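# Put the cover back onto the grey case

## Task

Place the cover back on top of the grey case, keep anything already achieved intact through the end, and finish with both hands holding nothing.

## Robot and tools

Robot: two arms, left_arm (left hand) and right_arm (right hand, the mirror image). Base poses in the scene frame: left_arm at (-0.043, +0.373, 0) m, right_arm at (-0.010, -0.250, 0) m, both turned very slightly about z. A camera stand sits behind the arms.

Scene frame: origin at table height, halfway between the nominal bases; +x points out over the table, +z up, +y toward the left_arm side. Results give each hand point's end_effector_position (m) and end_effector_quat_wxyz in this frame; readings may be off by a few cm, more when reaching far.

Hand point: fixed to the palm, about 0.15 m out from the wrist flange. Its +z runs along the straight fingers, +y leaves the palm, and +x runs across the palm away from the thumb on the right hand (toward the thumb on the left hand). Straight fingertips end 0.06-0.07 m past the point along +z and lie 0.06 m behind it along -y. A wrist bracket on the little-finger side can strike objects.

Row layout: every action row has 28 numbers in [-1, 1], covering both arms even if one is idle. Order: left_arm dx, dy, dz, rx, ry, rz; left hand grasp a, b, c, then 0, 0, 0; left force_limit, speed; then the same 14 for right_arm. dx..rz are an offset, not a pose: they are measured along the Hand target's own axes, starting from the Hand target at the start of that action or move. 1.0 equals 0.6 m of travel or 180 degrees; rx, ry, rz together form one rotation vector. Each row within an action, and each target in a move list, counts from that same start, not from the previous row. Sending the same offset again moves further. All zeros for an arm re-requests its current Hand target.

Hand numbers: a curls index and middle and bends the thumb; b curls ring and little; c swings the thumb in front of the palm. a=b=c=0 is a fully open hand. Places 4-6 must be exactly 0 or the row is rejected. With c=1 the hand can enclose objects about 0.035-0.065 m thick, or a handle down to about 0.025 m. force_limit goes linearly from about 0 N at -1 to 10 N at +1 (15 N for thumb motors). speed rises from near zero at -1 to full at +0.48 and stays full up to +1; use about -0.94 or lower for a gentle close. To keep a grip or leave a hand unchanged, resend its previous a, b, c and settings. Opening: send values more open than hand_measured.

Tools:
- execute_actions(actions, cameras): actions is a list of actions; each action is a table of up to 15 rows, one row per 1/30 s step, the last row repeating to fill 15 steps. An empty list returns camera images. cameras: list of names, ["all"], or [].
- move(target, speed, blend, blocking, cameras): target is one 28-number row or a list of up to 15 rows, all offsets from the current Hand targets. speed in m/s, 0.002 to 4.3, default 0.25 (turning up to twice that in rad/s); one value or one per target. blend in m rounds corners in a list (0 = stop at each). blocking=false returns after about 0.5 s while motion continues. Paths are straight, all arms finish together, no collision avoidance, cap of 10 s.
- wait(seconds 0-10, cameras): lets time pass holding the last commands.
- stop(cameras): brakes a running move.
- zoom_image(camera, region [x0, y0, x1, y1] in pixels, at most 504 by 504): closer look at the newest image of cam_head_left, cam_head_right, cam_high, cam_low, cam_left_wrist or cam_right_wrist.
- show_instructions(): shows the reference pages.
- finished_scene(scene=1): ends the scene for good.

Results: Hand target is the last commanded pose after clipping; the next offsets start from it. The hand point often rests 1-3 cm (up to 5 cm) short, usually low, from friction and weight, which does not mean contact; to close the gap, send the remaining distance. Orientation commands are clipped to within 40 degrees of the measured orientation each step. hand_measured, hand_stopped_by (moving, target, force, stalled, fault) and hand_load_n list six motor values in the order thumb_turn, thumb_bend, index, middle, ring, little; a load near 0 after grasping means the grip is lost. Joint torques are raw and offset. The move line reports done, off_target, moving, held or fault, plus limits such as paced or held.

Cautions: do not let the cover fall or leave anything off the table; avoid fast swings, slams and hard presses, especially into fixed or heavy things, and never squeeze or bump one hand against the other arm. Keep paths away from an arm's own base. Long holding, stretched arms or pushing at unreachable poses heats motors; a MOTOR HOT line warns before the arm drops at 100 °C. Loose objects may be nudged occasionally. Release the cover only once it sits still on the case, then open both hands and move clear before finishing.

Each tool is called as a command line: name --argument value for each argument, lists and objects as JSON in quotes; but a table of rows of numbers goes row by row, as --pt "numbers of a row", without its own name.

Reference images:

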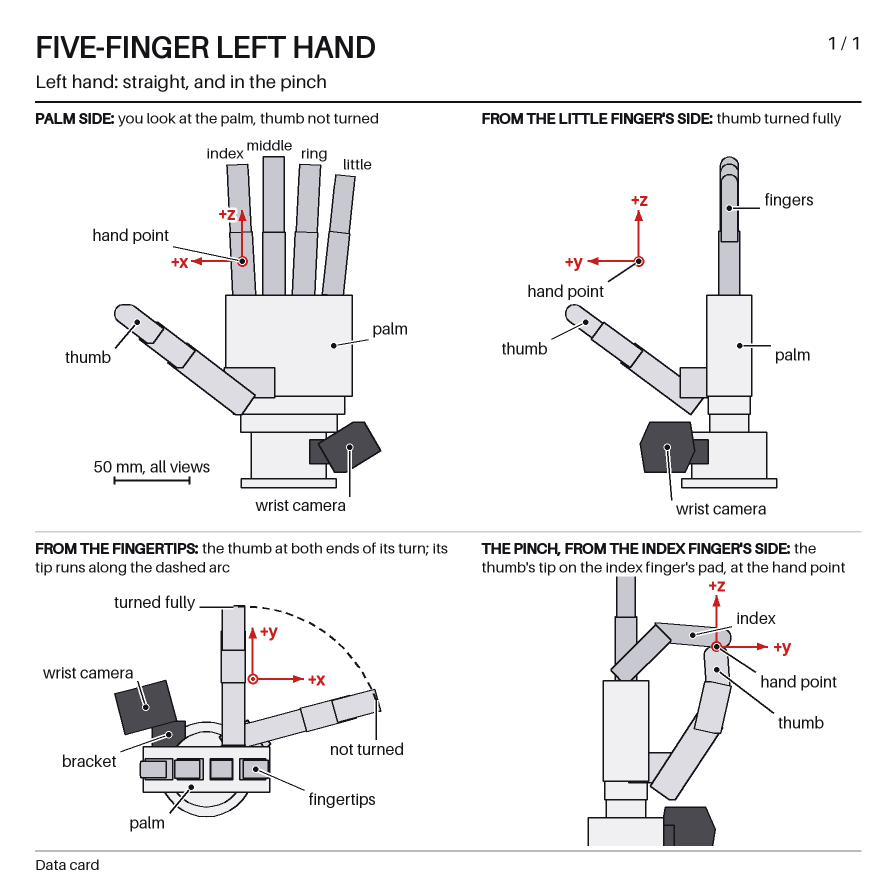

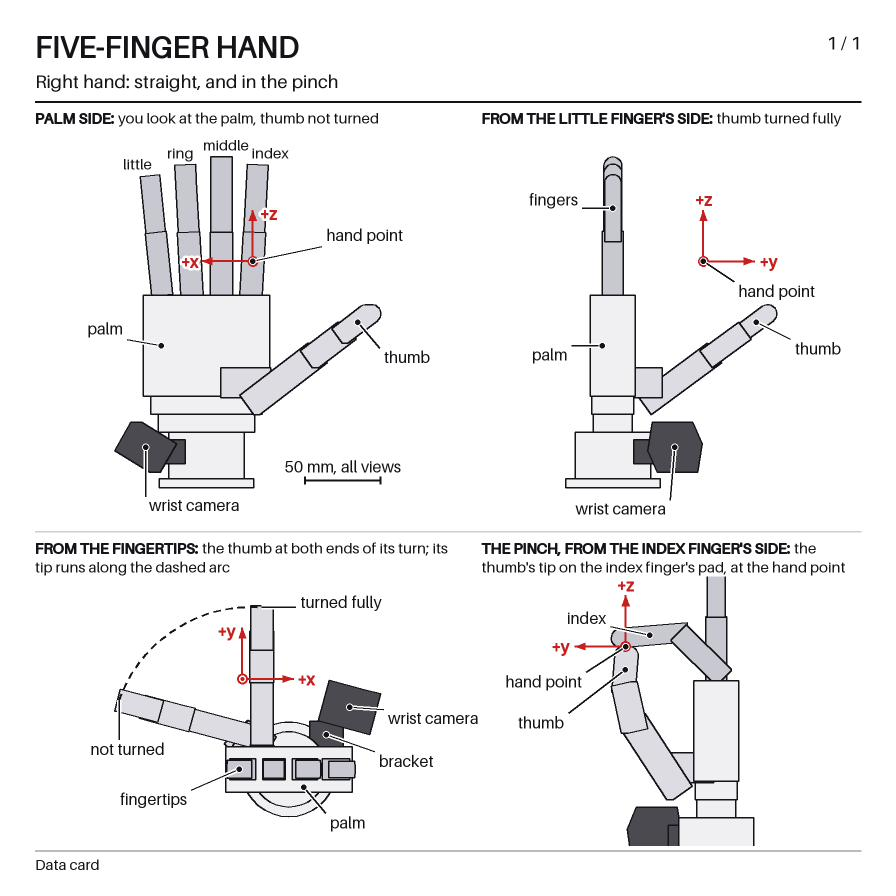

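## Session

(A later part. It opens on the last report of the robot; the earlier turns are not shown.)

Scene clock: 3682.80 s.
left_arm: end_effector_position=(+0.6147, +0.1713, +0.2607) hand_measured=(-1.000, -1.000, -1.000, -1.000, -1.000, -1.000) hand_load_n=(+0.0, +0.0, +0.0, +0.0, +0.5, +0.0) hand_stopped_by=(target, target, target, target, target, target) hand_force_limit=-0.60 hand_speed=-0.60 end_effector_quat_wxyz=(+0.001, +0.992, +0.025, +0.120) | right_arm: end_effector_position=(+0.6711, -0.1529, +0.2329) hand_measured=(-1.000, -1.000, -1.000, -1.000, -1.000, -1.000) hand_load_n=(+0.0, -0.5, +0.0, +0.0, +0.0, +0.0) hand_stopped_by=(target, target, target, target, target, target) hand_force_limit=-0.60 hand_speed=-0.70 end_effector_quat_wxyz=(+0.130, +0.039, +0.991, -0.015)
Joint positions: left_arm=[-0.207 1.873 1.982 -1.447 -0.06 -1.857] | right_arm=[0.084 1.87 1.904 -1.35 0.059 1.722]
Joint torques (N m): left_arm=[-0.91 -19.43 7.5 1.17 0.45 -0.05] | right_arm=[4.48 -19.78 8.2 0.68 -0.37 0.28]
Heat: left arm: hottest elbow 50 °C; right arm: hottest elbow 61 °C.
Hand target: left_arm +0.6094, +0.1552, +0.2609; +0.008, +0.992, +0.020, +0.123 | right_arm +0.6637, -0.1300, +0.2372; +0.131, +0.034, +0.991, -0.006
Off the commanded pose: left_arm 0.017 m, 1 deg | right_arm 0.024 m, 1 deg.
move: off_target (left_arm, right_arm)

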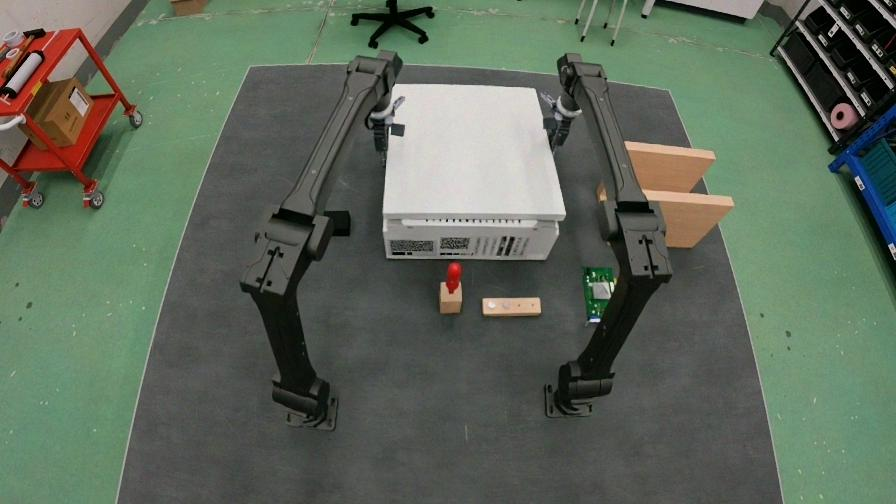

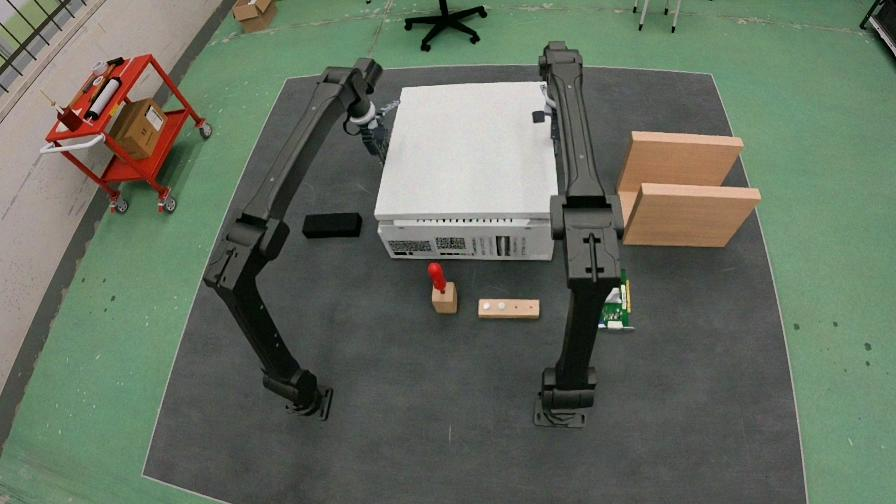

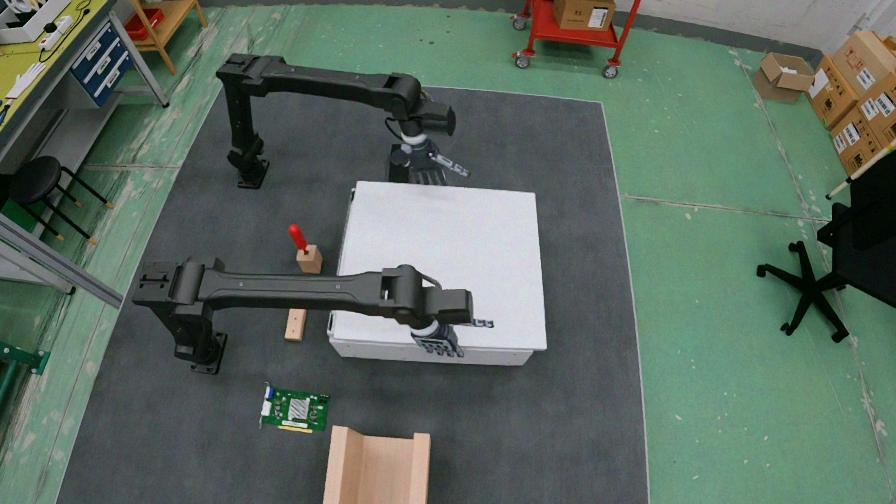

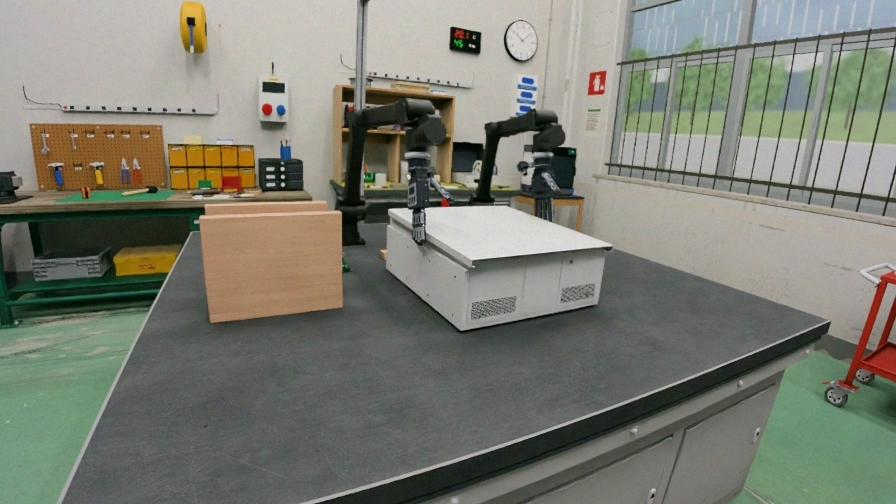

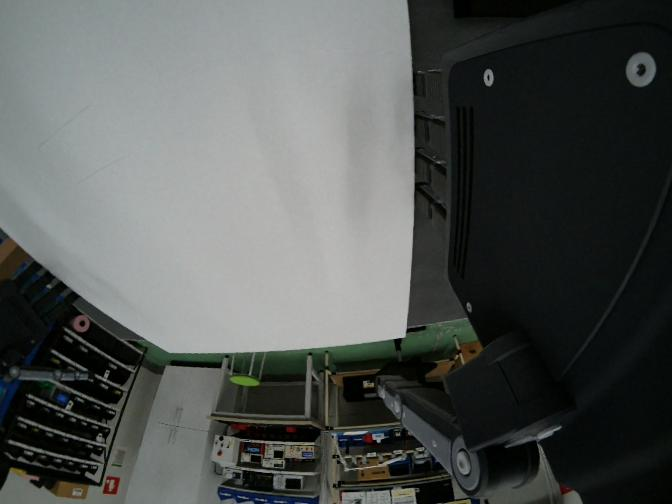

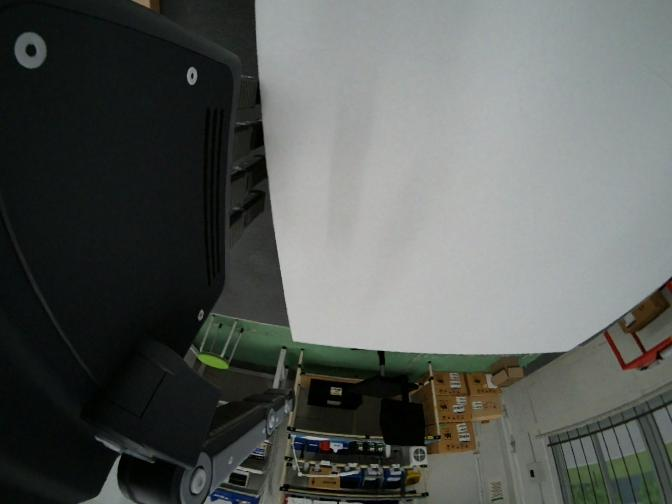

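move --pt "0.0172 -0.0728 -0.1175 0 0 0 0 0 0 0 0 0 -0.6 -0.6 -0.039 -0.1008 -0.1447 0 0 0 0 0 0 0 0 0 -0.6 -0.7" --pt "-0.1755 -0.1088 -0.1667 0 0 0 0 0 0.7 0 0 0 -0.6 -0.6 0.2487 -0.143 -0.222 0 0 0 0 0 0.7 0 0 0 -0.6 -0.6" --speed 0.15 --cameras '["all"]'

Scene clock: 3739.13 s.
left_arm: end_effector_position=(+0.4809, +0.2225, +0.3379) hand_measured=(+0.400, -0.756, -1.000, -1.000, -1.000, -1.000) hand_load_n=(+0.0, +0.0, +0.0, +0.0, +0.0, +0.0) hand_stopped_by=(target, target, target, target, target, target) hand_force_limit=-0.60 hand_speed=-0.60 end_effector_quat_wxyz=(+0.007, +0.992, +0.024, +0.125) | right_arm: end_effector_position=(+0.4788, -0.1977, +0.3301) hand_measured=(+0.400, -0.756, -1.000, -1.000, -1.000, -1.000) hand_load_n=(+0.0, +0.0, +0.0, +0.0, +0.0, +0.0) hand_stopped_by=(target, target, target, target, target, target) hand_force_limit=-0.60 hand_speed=-0.60 end_effector_quat_wxyz=(+0.129, +0.034, +0.991, -0.005)
Joint positions: left_arm=[-0.164 1.492 1.691 -1.523 -0.041 -1.813] | right_arm=[0.001 1.364 1.539 -1.488 0.019 1.635]
Joint torques (N m): left_arm=[0.15 -11.75 7.38 1.17 0.21 0.05] | right_arm=[0.26 -11.58 8.72 1.29 -0.15 -0.16]
Heat: left arm: hottest elbow 43 °C; right arm: hottest elbow 56 °C.
Hand target: left_arm +0.4804, +0.2170, +0.3309; +0.008, +0.992, +0.020, +0.123 | right_arm +0.4794, -0.2030, +0.3272; +0.131, +0.034, +0.991, -0.006
Off the commanded pose: left_arm 0.009 m, 0 deg | right_arm 0.006 m, 0 deg.
move: done

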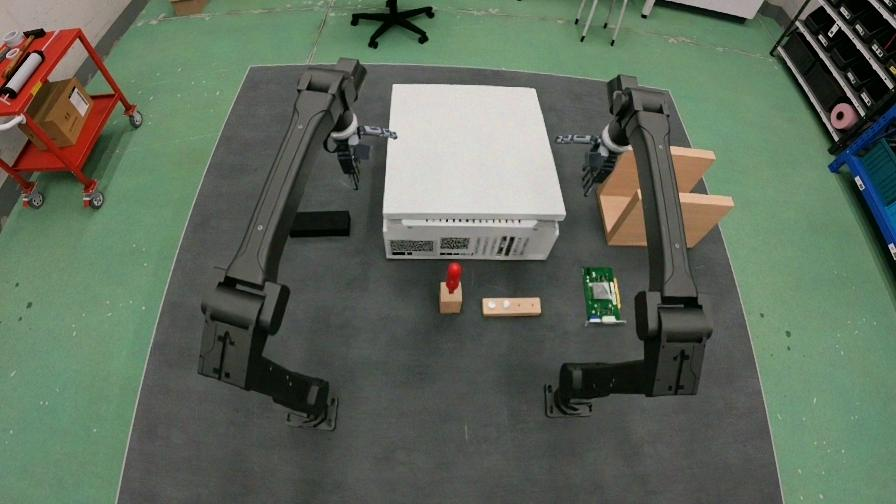

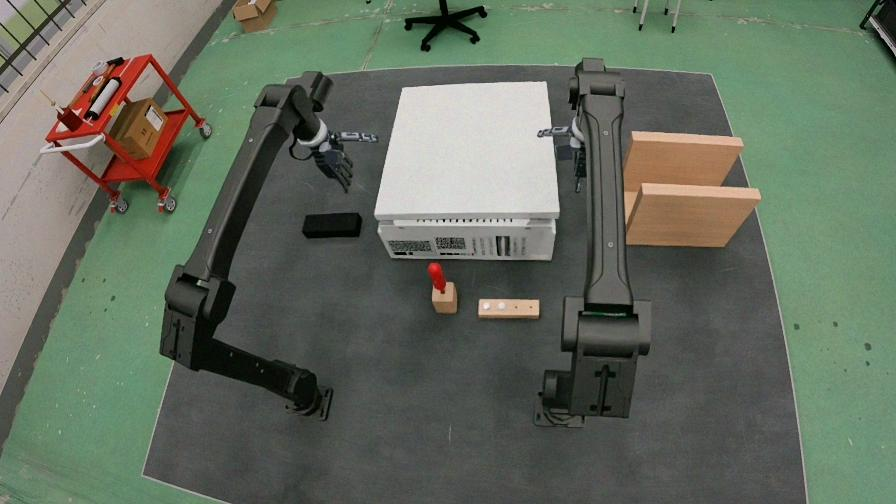

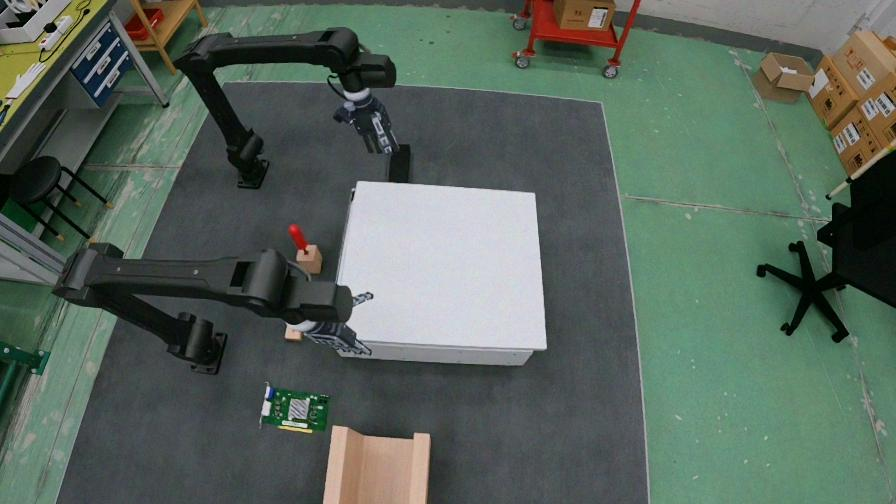

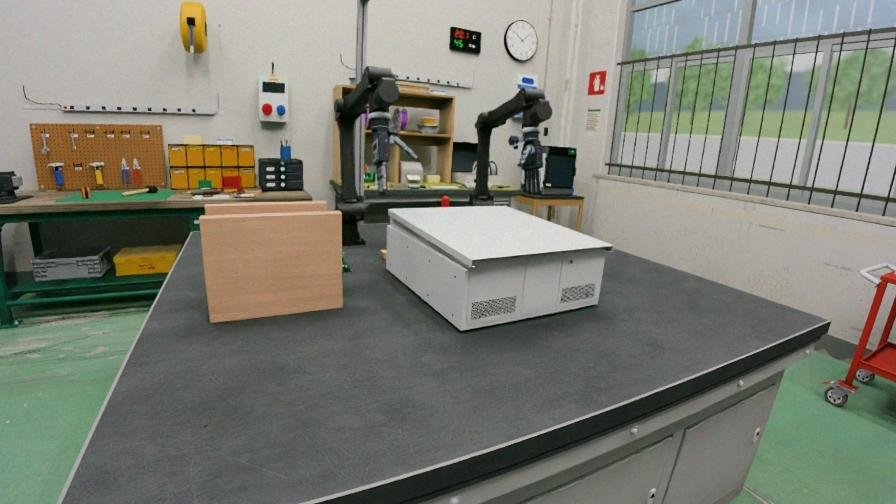

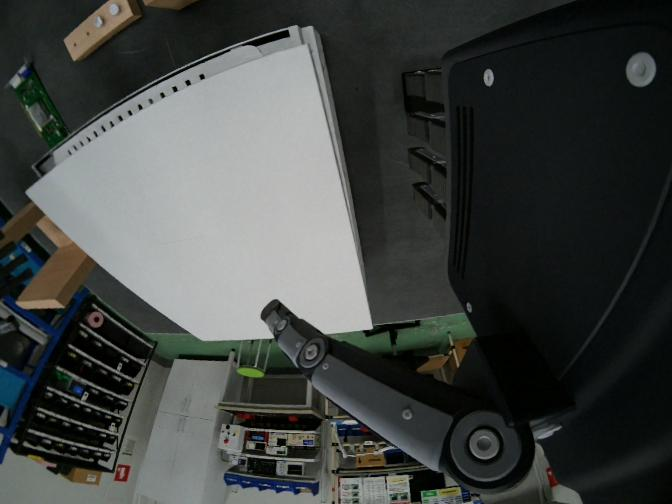

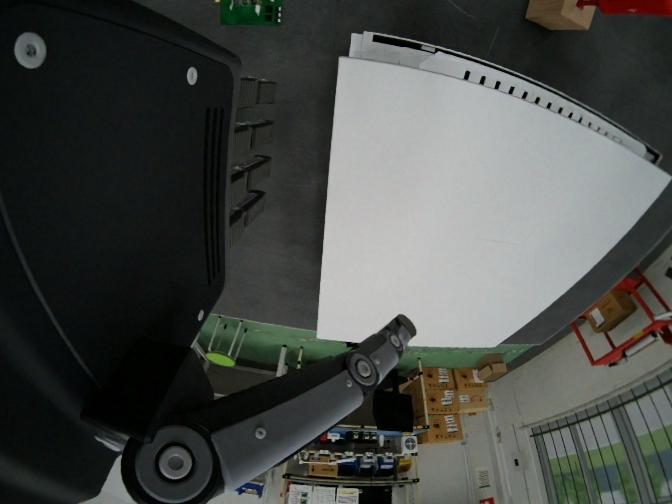

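zoom_image --camera "cam_right_wrist" --region '[320, 10, 672, 200]'

zoom_image --camera "cam_left_wrist" --region '[20, 10, 380, 210]'

zoom_image --camera "cam_left_wrist" --region '[200, 20, 400, 220]'

zoom_image --camera "cam_right_wrist" --region '[320, 10, 470, 130]'

zoom_image --camera "cam_high" --region '[310, 170, 460, 380]'

zoom_image --camera "cam_low" --region '[370, 190, 480, 290]'

Scaled by 1.432 from the camera's 672x504 image, which has a finer 960x720 frame.

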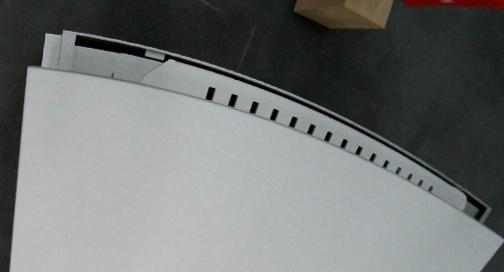

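Scaled by 1.400 from the camera's 672x504 image, which has a finer 960x720 frame.

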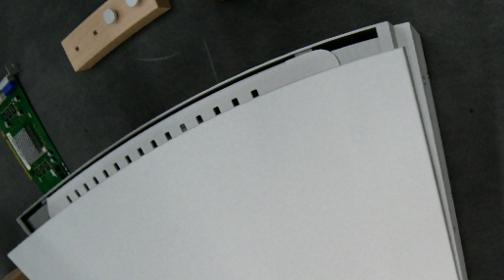

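Scaled by 2.520 from the camera's 672x504 image, which has a finer 960x720 frame.

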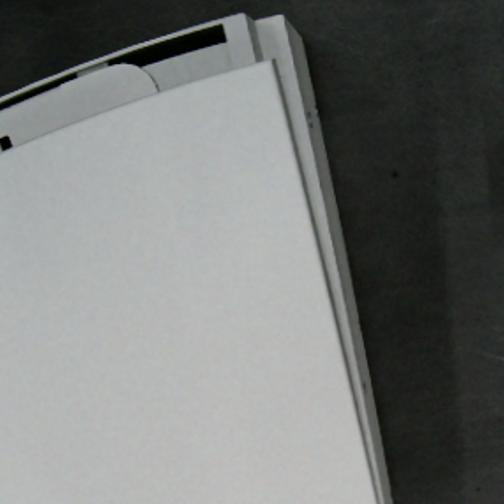

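Scaled by 3.360 from the camera's 672x504 image, which has a finer 960x720 frame.

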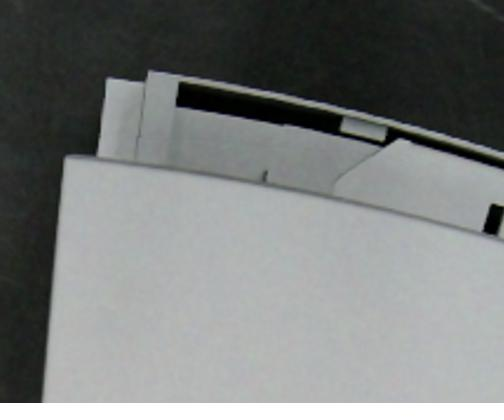

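Scaled by 2.400.

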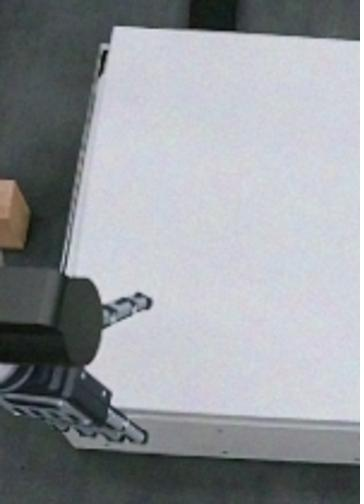

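Scaled by 4.582.

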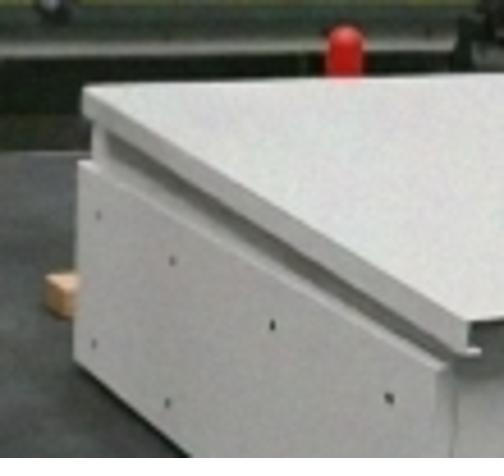

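move --target '[-0.0528,0.0021,0.2099,0,0,0,0,0,0.7,0,0,0,-0.6,-0.6,0.0572,0.0011,0.2126,0,0,0,0,0,0.7,0,0,0,-0.6,-0.6]' --speed 0.08 --cameras '["cam_left_wrist","cam_right_wrist","cam_low","cam_head_left"]'

Scene clock: 3773.43 s.
left_arm: end_effector_position=(+0.4823, +0.2177, +0.2112) hand_measured=(+0.400, -0.756, -1.000, -1.000, -1.000, -1.000) hand_load_n=(+0.0, +0.0, +0.0, +0.0, +0.0, +0.0) hand_stopped_by=(target, target, target, target, target, target) hand_force_limit=-0.60 hand_speed=-0.60 end_effector_quat_wxyz=(+0.009, +0.992, +0.020, +0.127) | right_arm: end_effector_position=(+0.4797, -0.1977, +0.2013) hand_measured=(+0.400, -0.756, -1.000, -1.000, -1.000, -1.000) hand_load_n=(+0.0, +0.0, +0.0, +0.0, +0.0, +0.0) hand_stopped_by=(target, target, target, target, target, target) hand_force_limit=-0.60 hand_speed=-0.60 end_effector_quat_wxyz=(+0.132, +0.034, +0.991, -0.005)
Joint positions: left_arm=[-0.172 1.485 1.349 -1.181 -0.041 -1.813] | right_arm=[0.001 1.36 1.195 -1.14 0.019 1.635]
Joint torques (N m): left_arm=[0.38 -11.05 7.36 1.2 0.11 -0.02] | right_arm=[-0.03 -9.47 8.55 1.39 -0.08 -0.11]
Heat: left arm: hottest elbow 42 °C; right arm: hottest elbow 55 °C.
Hand target: left_arm +0.4806, +0.2132, +0.2010; +0.008, +0.992, +0.020, +0.123 | right_arm +0.4796, -0.2027, +0.1952; +0.132, +0.034, +0.991, -0.006
Off the commanded pose: left_arm 0.011 m, 0 deg | right_arm 0.008 m, 0 deg.
move: off_target (left_arm)
Images, in order (width x height): cam_head_left 896x504, cam_low 896x504, cam_left_wrist 672x504, cam_right_wrist 672x504.

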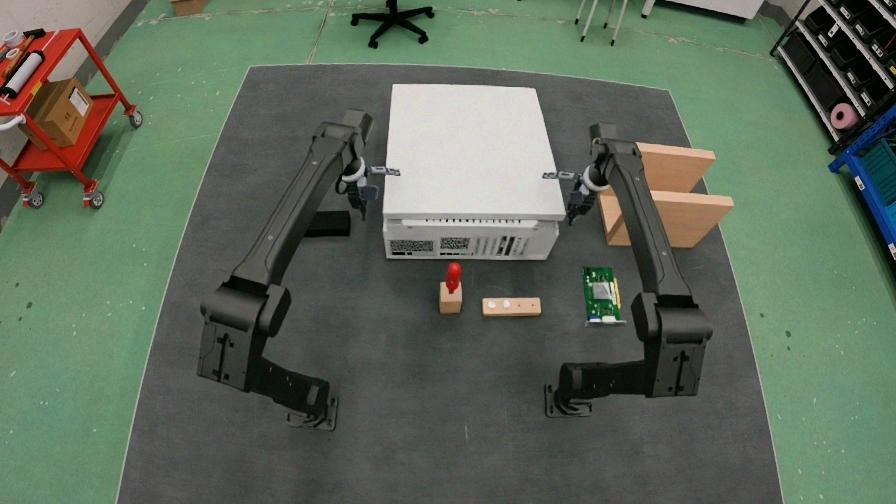

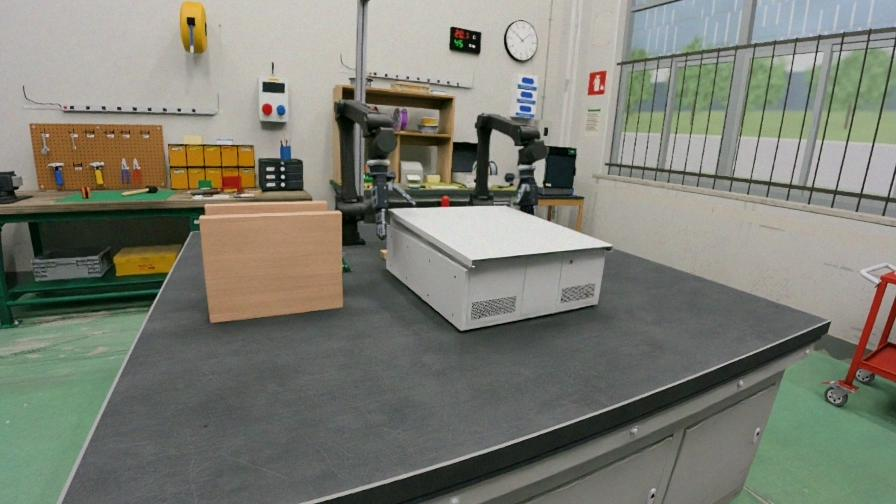

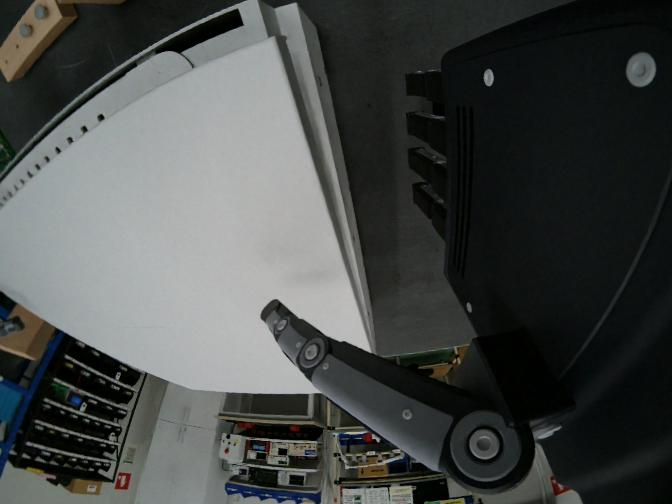

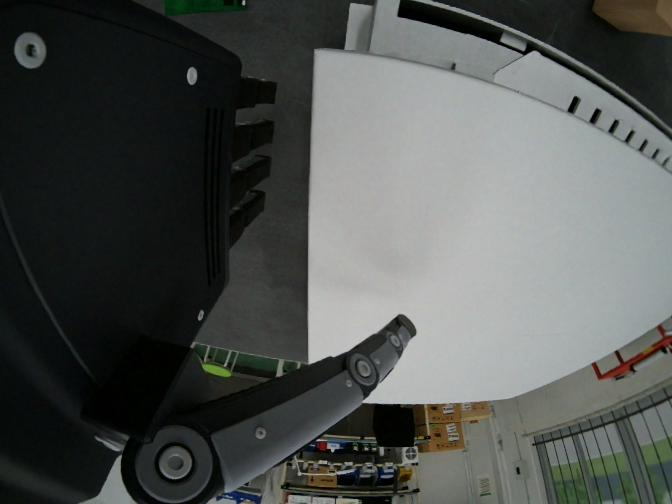

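zoom_image --camera "cam_left_wrist" --region '[240, 0, 460, 240]'

zoom_image --camera "cam_right_wrist" --region '[220, 0, 440, 240]'

Scaled by 2.100 from the camera's 672x504 image, which has a finer 960x720 frame.

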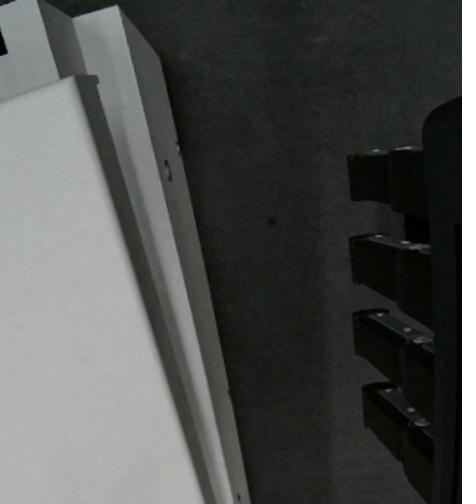

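Scaled by 2.100 from the camera's 672x504 image, which has a finer 960x720 frame.

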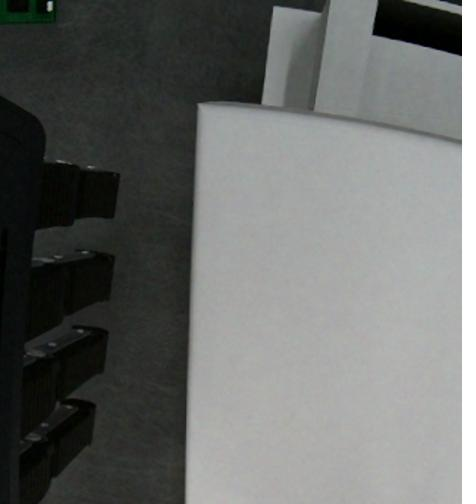

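zoom_image --camera "cam_low" --region '[590, 235, 620, 260]'

zoom_image --camera "cam_low" --region '[455, 250, 485, 280]'

zoom_image --camera "cam_left_wrist" --region '[320, 200, 400, 360]'

zoom_image --camera "cam_head_left" --region '[375, 75, 415, 225]'

Scaled by 16.800.

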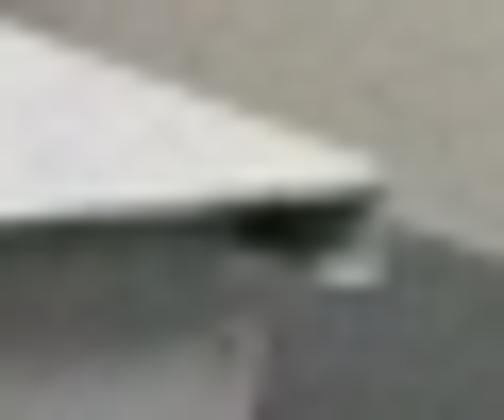

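Scaled by 16.800.

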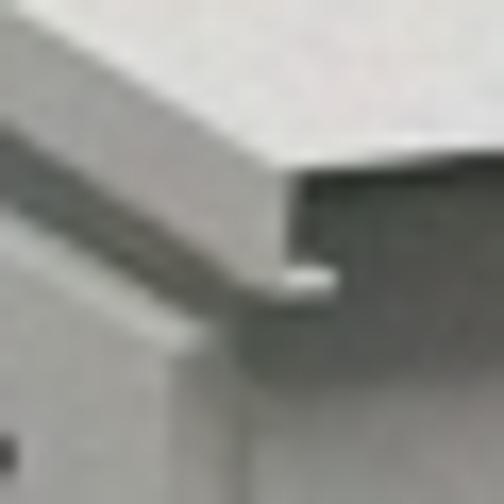

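Scaled by 3.150 from the camera's 672x504 image, which has a finer 960x720 frame.

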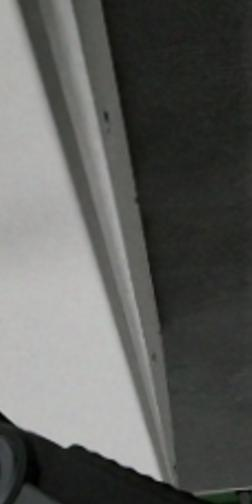

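Scaled by 3.360.

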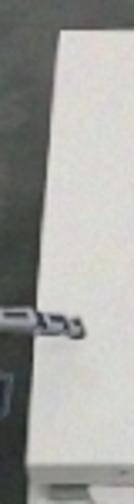

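move --target '[0,0,0,0,0,0,0,0,0.7,0,0,0,-0.6,-0.6,0.0069,0.0001,0.0258,0,0,0,0,0,0.7,0,0,0,-0.6,-0.6]' --speed 0.06 --cameras '["cam_right_wrist","cam_low"]'

zoom_image --camera "cam_low" --region '[365, 180, 435, 260]'

Scene clock: 3852.33 s.
left_arm: end_effector_position=(+0.4823, +0.2177, +0.2112) hand_measured=(+0.400, -0.756, -1.000, -1.000, -1.000, -1.000) hand_load_n=(+0.0, -0.5, +0.0, -0.5, +0.0, +0.0) hand_stopped_by=(target, target, target, target, target, target) hand_force_limit=-0.60 hand_speed=-0.60 end_effector_quat_wxyz=(+0.009, +0.992, +0.020, +0.127) | right_arm: end_effector_position=(+0.4796, -0.1977, +0.1891) hand_measured=(+0.400, -0.756, -1.000, -1.000, -1.000, -1.000) hand_load_n=(+0.0, +0.0, +0.0, +0.0, +0.0, +0.0) hand_stopped_by=(target, target, target, target, target, target) hand_force_limit=-0.60 hand_speed=-0.60 end_effector_quat_wxyz=(+0.136, +0.034, +0.990, -0.005)
Joint positions: left_arm=[-0.172 1.485 1.349 -1.181 -0.041 -1.813] | right_arm=[0.001 1.361 1.16 -1.097 0.019 1.635]
Joint torques (N m): left_arm=[0.38 -11.16 7.36 1.21 0.13 -0.02] | right_arm=[0.21 -9.64 8.61 1.2 -0.15 -0.09]
Heat: left arm: hottest elbow 41 °C; right arm: hottest elbow 56 °C.
Hand target: left_arm +0.4805, +0.2132, +0.2010; +0.008, +0.992, +0.020, +0.123 | right_arm +0.4797, -0.2027, +0.1791; +0.131, +0.034, +0.991, -0.006
Off the commanded pose: left_arm 0.011 m, 0 deg | right_arm 0.011 m, 1 deg.
move: off_target (left_arm, right_arm)
Images, in order (width x height): cam_low 896x504, cam_right_wrist 672x504.

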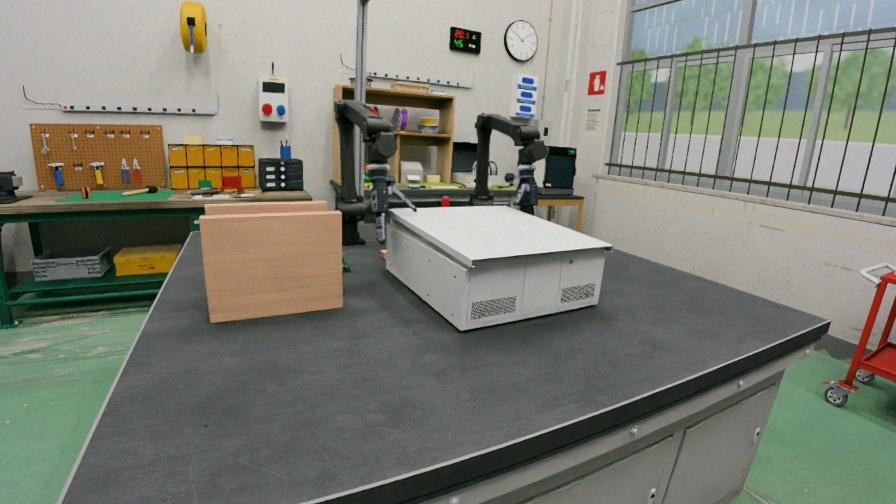

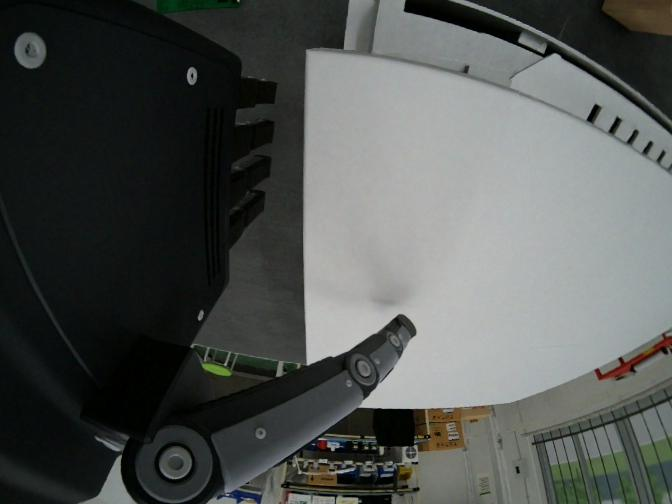

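Scaled by 6.300.

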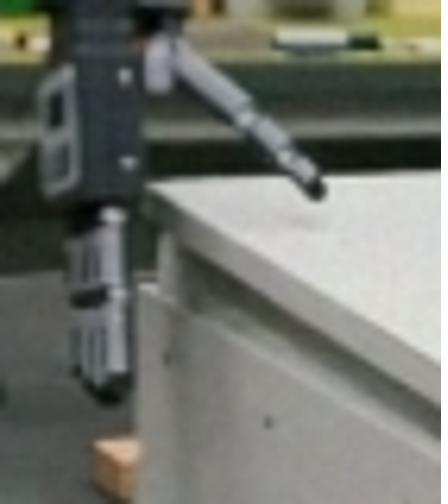

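move --target '[0,0,0,0,0,0,0,0,0.7,0,0,0,-0.6,-0.6,0,0,0,0,0,0,0.66,0.66,0.7,0,0,0,-0.6,-0.8]' --speed 0.06 --cameras '["cam_right_wrist","cam_low"]'

zoom_image --camera "cam_low" --region '[365, 180, 435, 260]'

Scene clock: 3865.27 s.
left_arm: end_effector_position=(+0.4823, +0.2177, +0.2112) hand_measured=(+0.400, -0.756, -1.000, -1.000, -1.000, -1.000) hand_load_n=(+0.0, +0.0, +0.0, +0.0, +0.0, +0.0) hand_stopped_by=(target, target, target, target, target, target) hand_force_limit=-0.60 hand_speed=-0.60 end_effector_quat_wxyz=(+0.009, +0.992, +0.020, +0.127) | right_arm: end_effector_position=(+0.4808, -0.1990, +0.1897) hand_measured=(+0.400, -0.484, -0.300, -0.466, -0.428, -0.356) hand_load_n=(+0.0, +3.0, +1.0, +0.0, +0.0, +0.0) hand_stopped_by=(target, force, force, force, force, force) hand_force_limit=-0.60 hand_speed=-0.80 end_effector_quat_wxyz=(+0.139, +0.034, +0.990, -0.005)
Joint positions: left_arm=[-0.172 1.485 1.349 -1.181 -0.041 -1.813] | right_arm=[-0.002 1.361 1.16 -1.092 0.018 1.632]
Joint torques (N m): left_arm=[0.32 -11.05 7.35 1.21 0.13 -0.02] | right_arm=[1.38 -9.76 8.68 1.07 -0.15 -0.07]
Heat: left arm: hottest elbow 41 °C; right arm: hottest elbow 56 °C.
Hand target: left_arm +0.4805, +0.2132, +0.2010; +0.008, +0.992, +0.020, +0.123 | right_arm +0.4796, -0.2027, +0.1791; +0.131, +0.034, +0.991, -0.006
Off the commanded pose: left_arm 0.011 m, 0 deg | right_arm 0.011 m, 1 deg.
move: off_target (left_arm, right_arm)
Images, in order (width x height): cam_low 896x504, cam_right_wrist 672x504.

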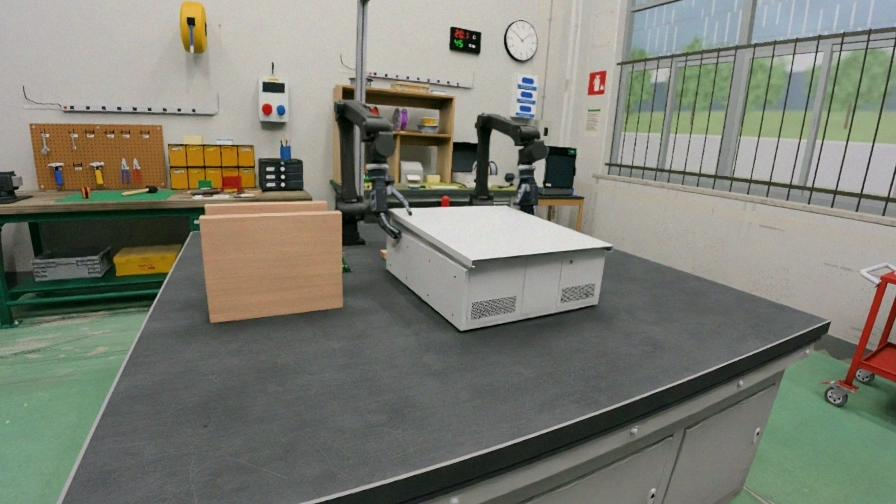

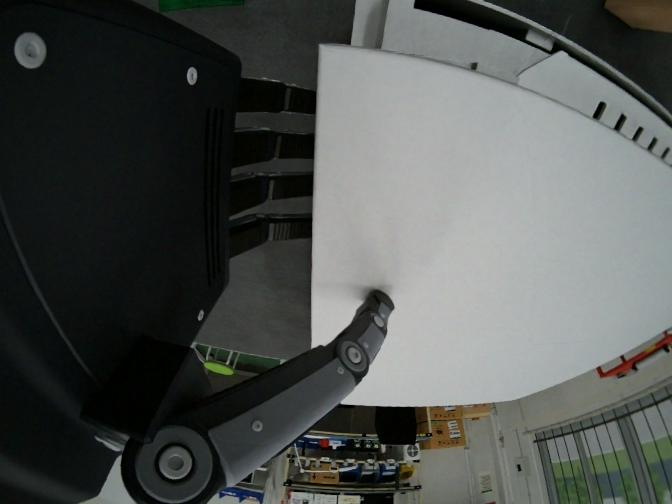

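Scaled by 6.300.

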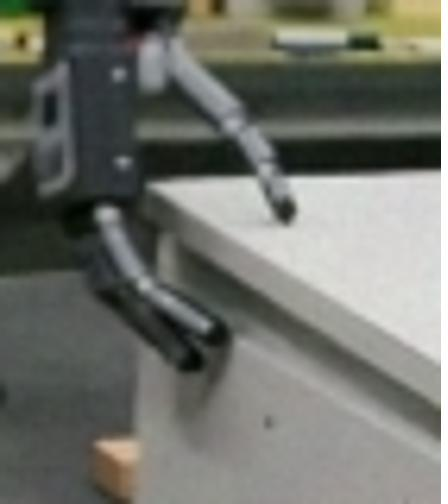

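move --target '[0,0,0,0,0,0,0,0,0.7,0,0,0,-0.6,-0.6,0,0,0,0,0,0,0,0,0.5,0,0,0,-0.6,-0.6]' --speed 0.06

move --pt "0 0 0 0 0 0 0 0 0.7 0 0 0 -0.6 -0.6 -0.0026 -0.0416 0.0009 0 0 0 0 0 0.5 0 0 0 -0.6 -0.6" --pt "0 0 0 0 0 0 0 0 0.7 0 0 0 -0.6 -0.6 -0.0026 -0.0416 0.0009 0 0 0 0.66 0.66 0.5 0 0 0 -0.6 -0.6" --speed 0.06 --cameras '["cam_right_wrist","cam_low"]'

zoom_image --camera "cam_low" --region '[365, 180, 435, 260]'

Scene clock: 3878.03 s.
left_arm: end_effector_position=(+0.4823, +0.2177, +0.2112) hand_measured=(+0.400, -0.756, -1.000, -1.000, -1.000, -1.000) hand_load_n=(+0.0, +0.0, +0.0, +0.0, +0.0, +0.0) hand_stopped_by=(target, target, target, target, target, target) hand_force_limit=-0.60 hand_speed=-0.60 end_effector_quat_wxyz=(+0.009, +0.992, +0.020, +0.127) | right_arm: end_effector_position=(+0.4809, -0.1990, +0.1891) hand_measured=(+0.000, -0.826, -1.000, -1.000, -1.000, -1.000) hand_load_n=(+0.0, +0.0, +0.0, +0.0, +0.0, +0.0) hand_stopped_by=(target, target, target, target, target, target) hand_force_limit=-0.60 hand_speed=-0.60 end_effector_quat_wxyz=(+0.138, +0.034, +0.990, -0.005)
Joint positions: left_arm=[-0.172 1.485 1.349 -1.181 -0.041 -1.813] | right_arm=[-0.002 1.362 1.16 -1.092 0.018 1.632]
Joint torques (N m): left_arm=[0.32 -11.16 7.46 1.2 0.13 -0.02] | right_arm=[0.79 -9.88 8.73 1.16 -0.11 -0.09]
Heat: left arm: hottest elbow 40 °C; right arm: hottest elbow 56 °C.
Hand target: left_arm +0.4805, +0.2132, +0.2010; +0.008, +0.992, +0.020, +0.123 | right_arm +0.4796, -0.2027, +0.1791; +0.131, +0.034, +0.991, -0.006
Off the commanded pose: left_arm 0.011 m, 0 deg | right_arm 0.011 m, 1 deg.
move: off_target (left_arm, right_arm)

Scene clock: 3880.67 s.
left_arm: end_effector_position=(+0.4823, +0.2177, +0.2112) hand_measured=(+0.400, -0.756, -1.000, -1.000, -1.000, -1.000) hand_load_n=(+0.0, +0.0, +0.0, +0.0, +0.0, +0.0) hand_stopped_by=(target, target, target, target, target, target) hand_force_limit=-0.60 hand_speed=-0.60 end_effector_quat_wxyz=(+0.009, +0.992, +0.020, +0.127) | right_arm: end_effector_position=(+0.4796, -0.2235, +0.1851) hand_measured=(+0.000, -0.528, +0.188, +0.248, +0.352, +0.254) hand_load_n=(+0.0, +0.0, +0.0, +0.0, +0.0, +0.0) hand_stopped_by=(target, target, target, force, target, target) hand_force_limit=-0.60 hand_speed=-0.60 end_effector_quat_wxyz=(+0.134, +0.035, +0.990, -0.006)
Joint positions: left_arm=[-0.172 1.485 1.349 -1.181 -0.041 -1.813] | right_arm=[-0.062 1.368 1.158 -1.092 0.003 1.577]
Joint torques (N m): left_arm=[0.21 -10.99 7.42 1.18 0.12 -0.01] | right_arm=[1.03 -10.17 9.17 1.16 -0.18 -0.12]
Heat: left arm: hottest elbow 40 °C; right arm: hottest elbow 56 °C.
Hand target: left_arm +0.4805, +0.2132, +0.2010; +0.008, +0.992, +0.020, +0.123 | right_arm +0.4794, -0.2278, +0.1789; +0.131, +0.034, +0.991, -0.006
Off the commanded pose: left_arm 0.011 m, 0 deg | right_arm 0.007 m, 0 deg.
move: off_target (left_arm)
Images, in order (width x height): cam_low 896x504, cam_right_wrist 672x504.

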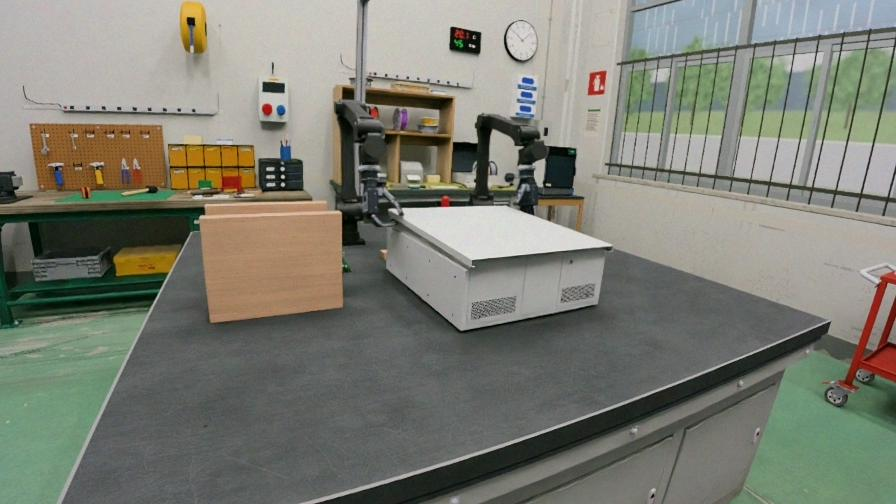

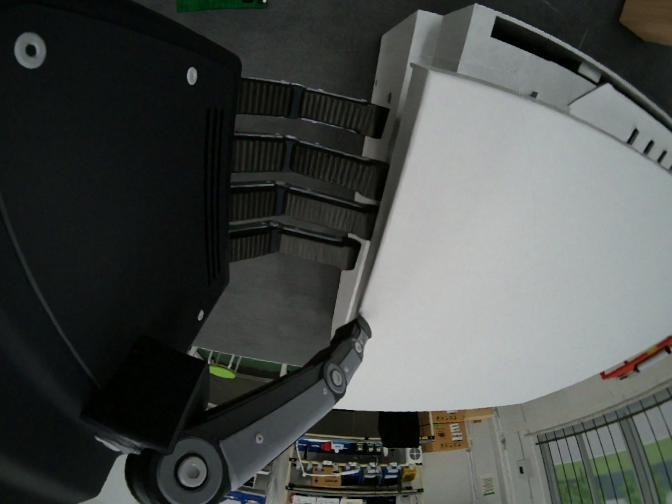

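Scaled by 6.300.

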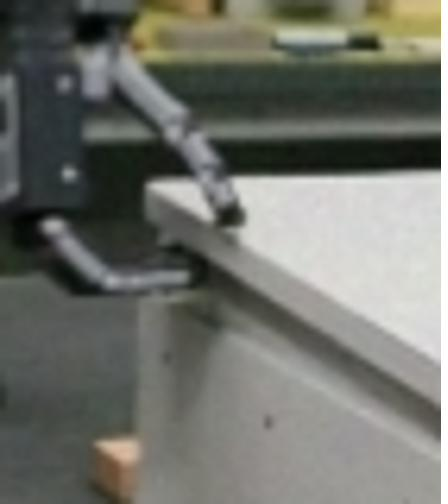

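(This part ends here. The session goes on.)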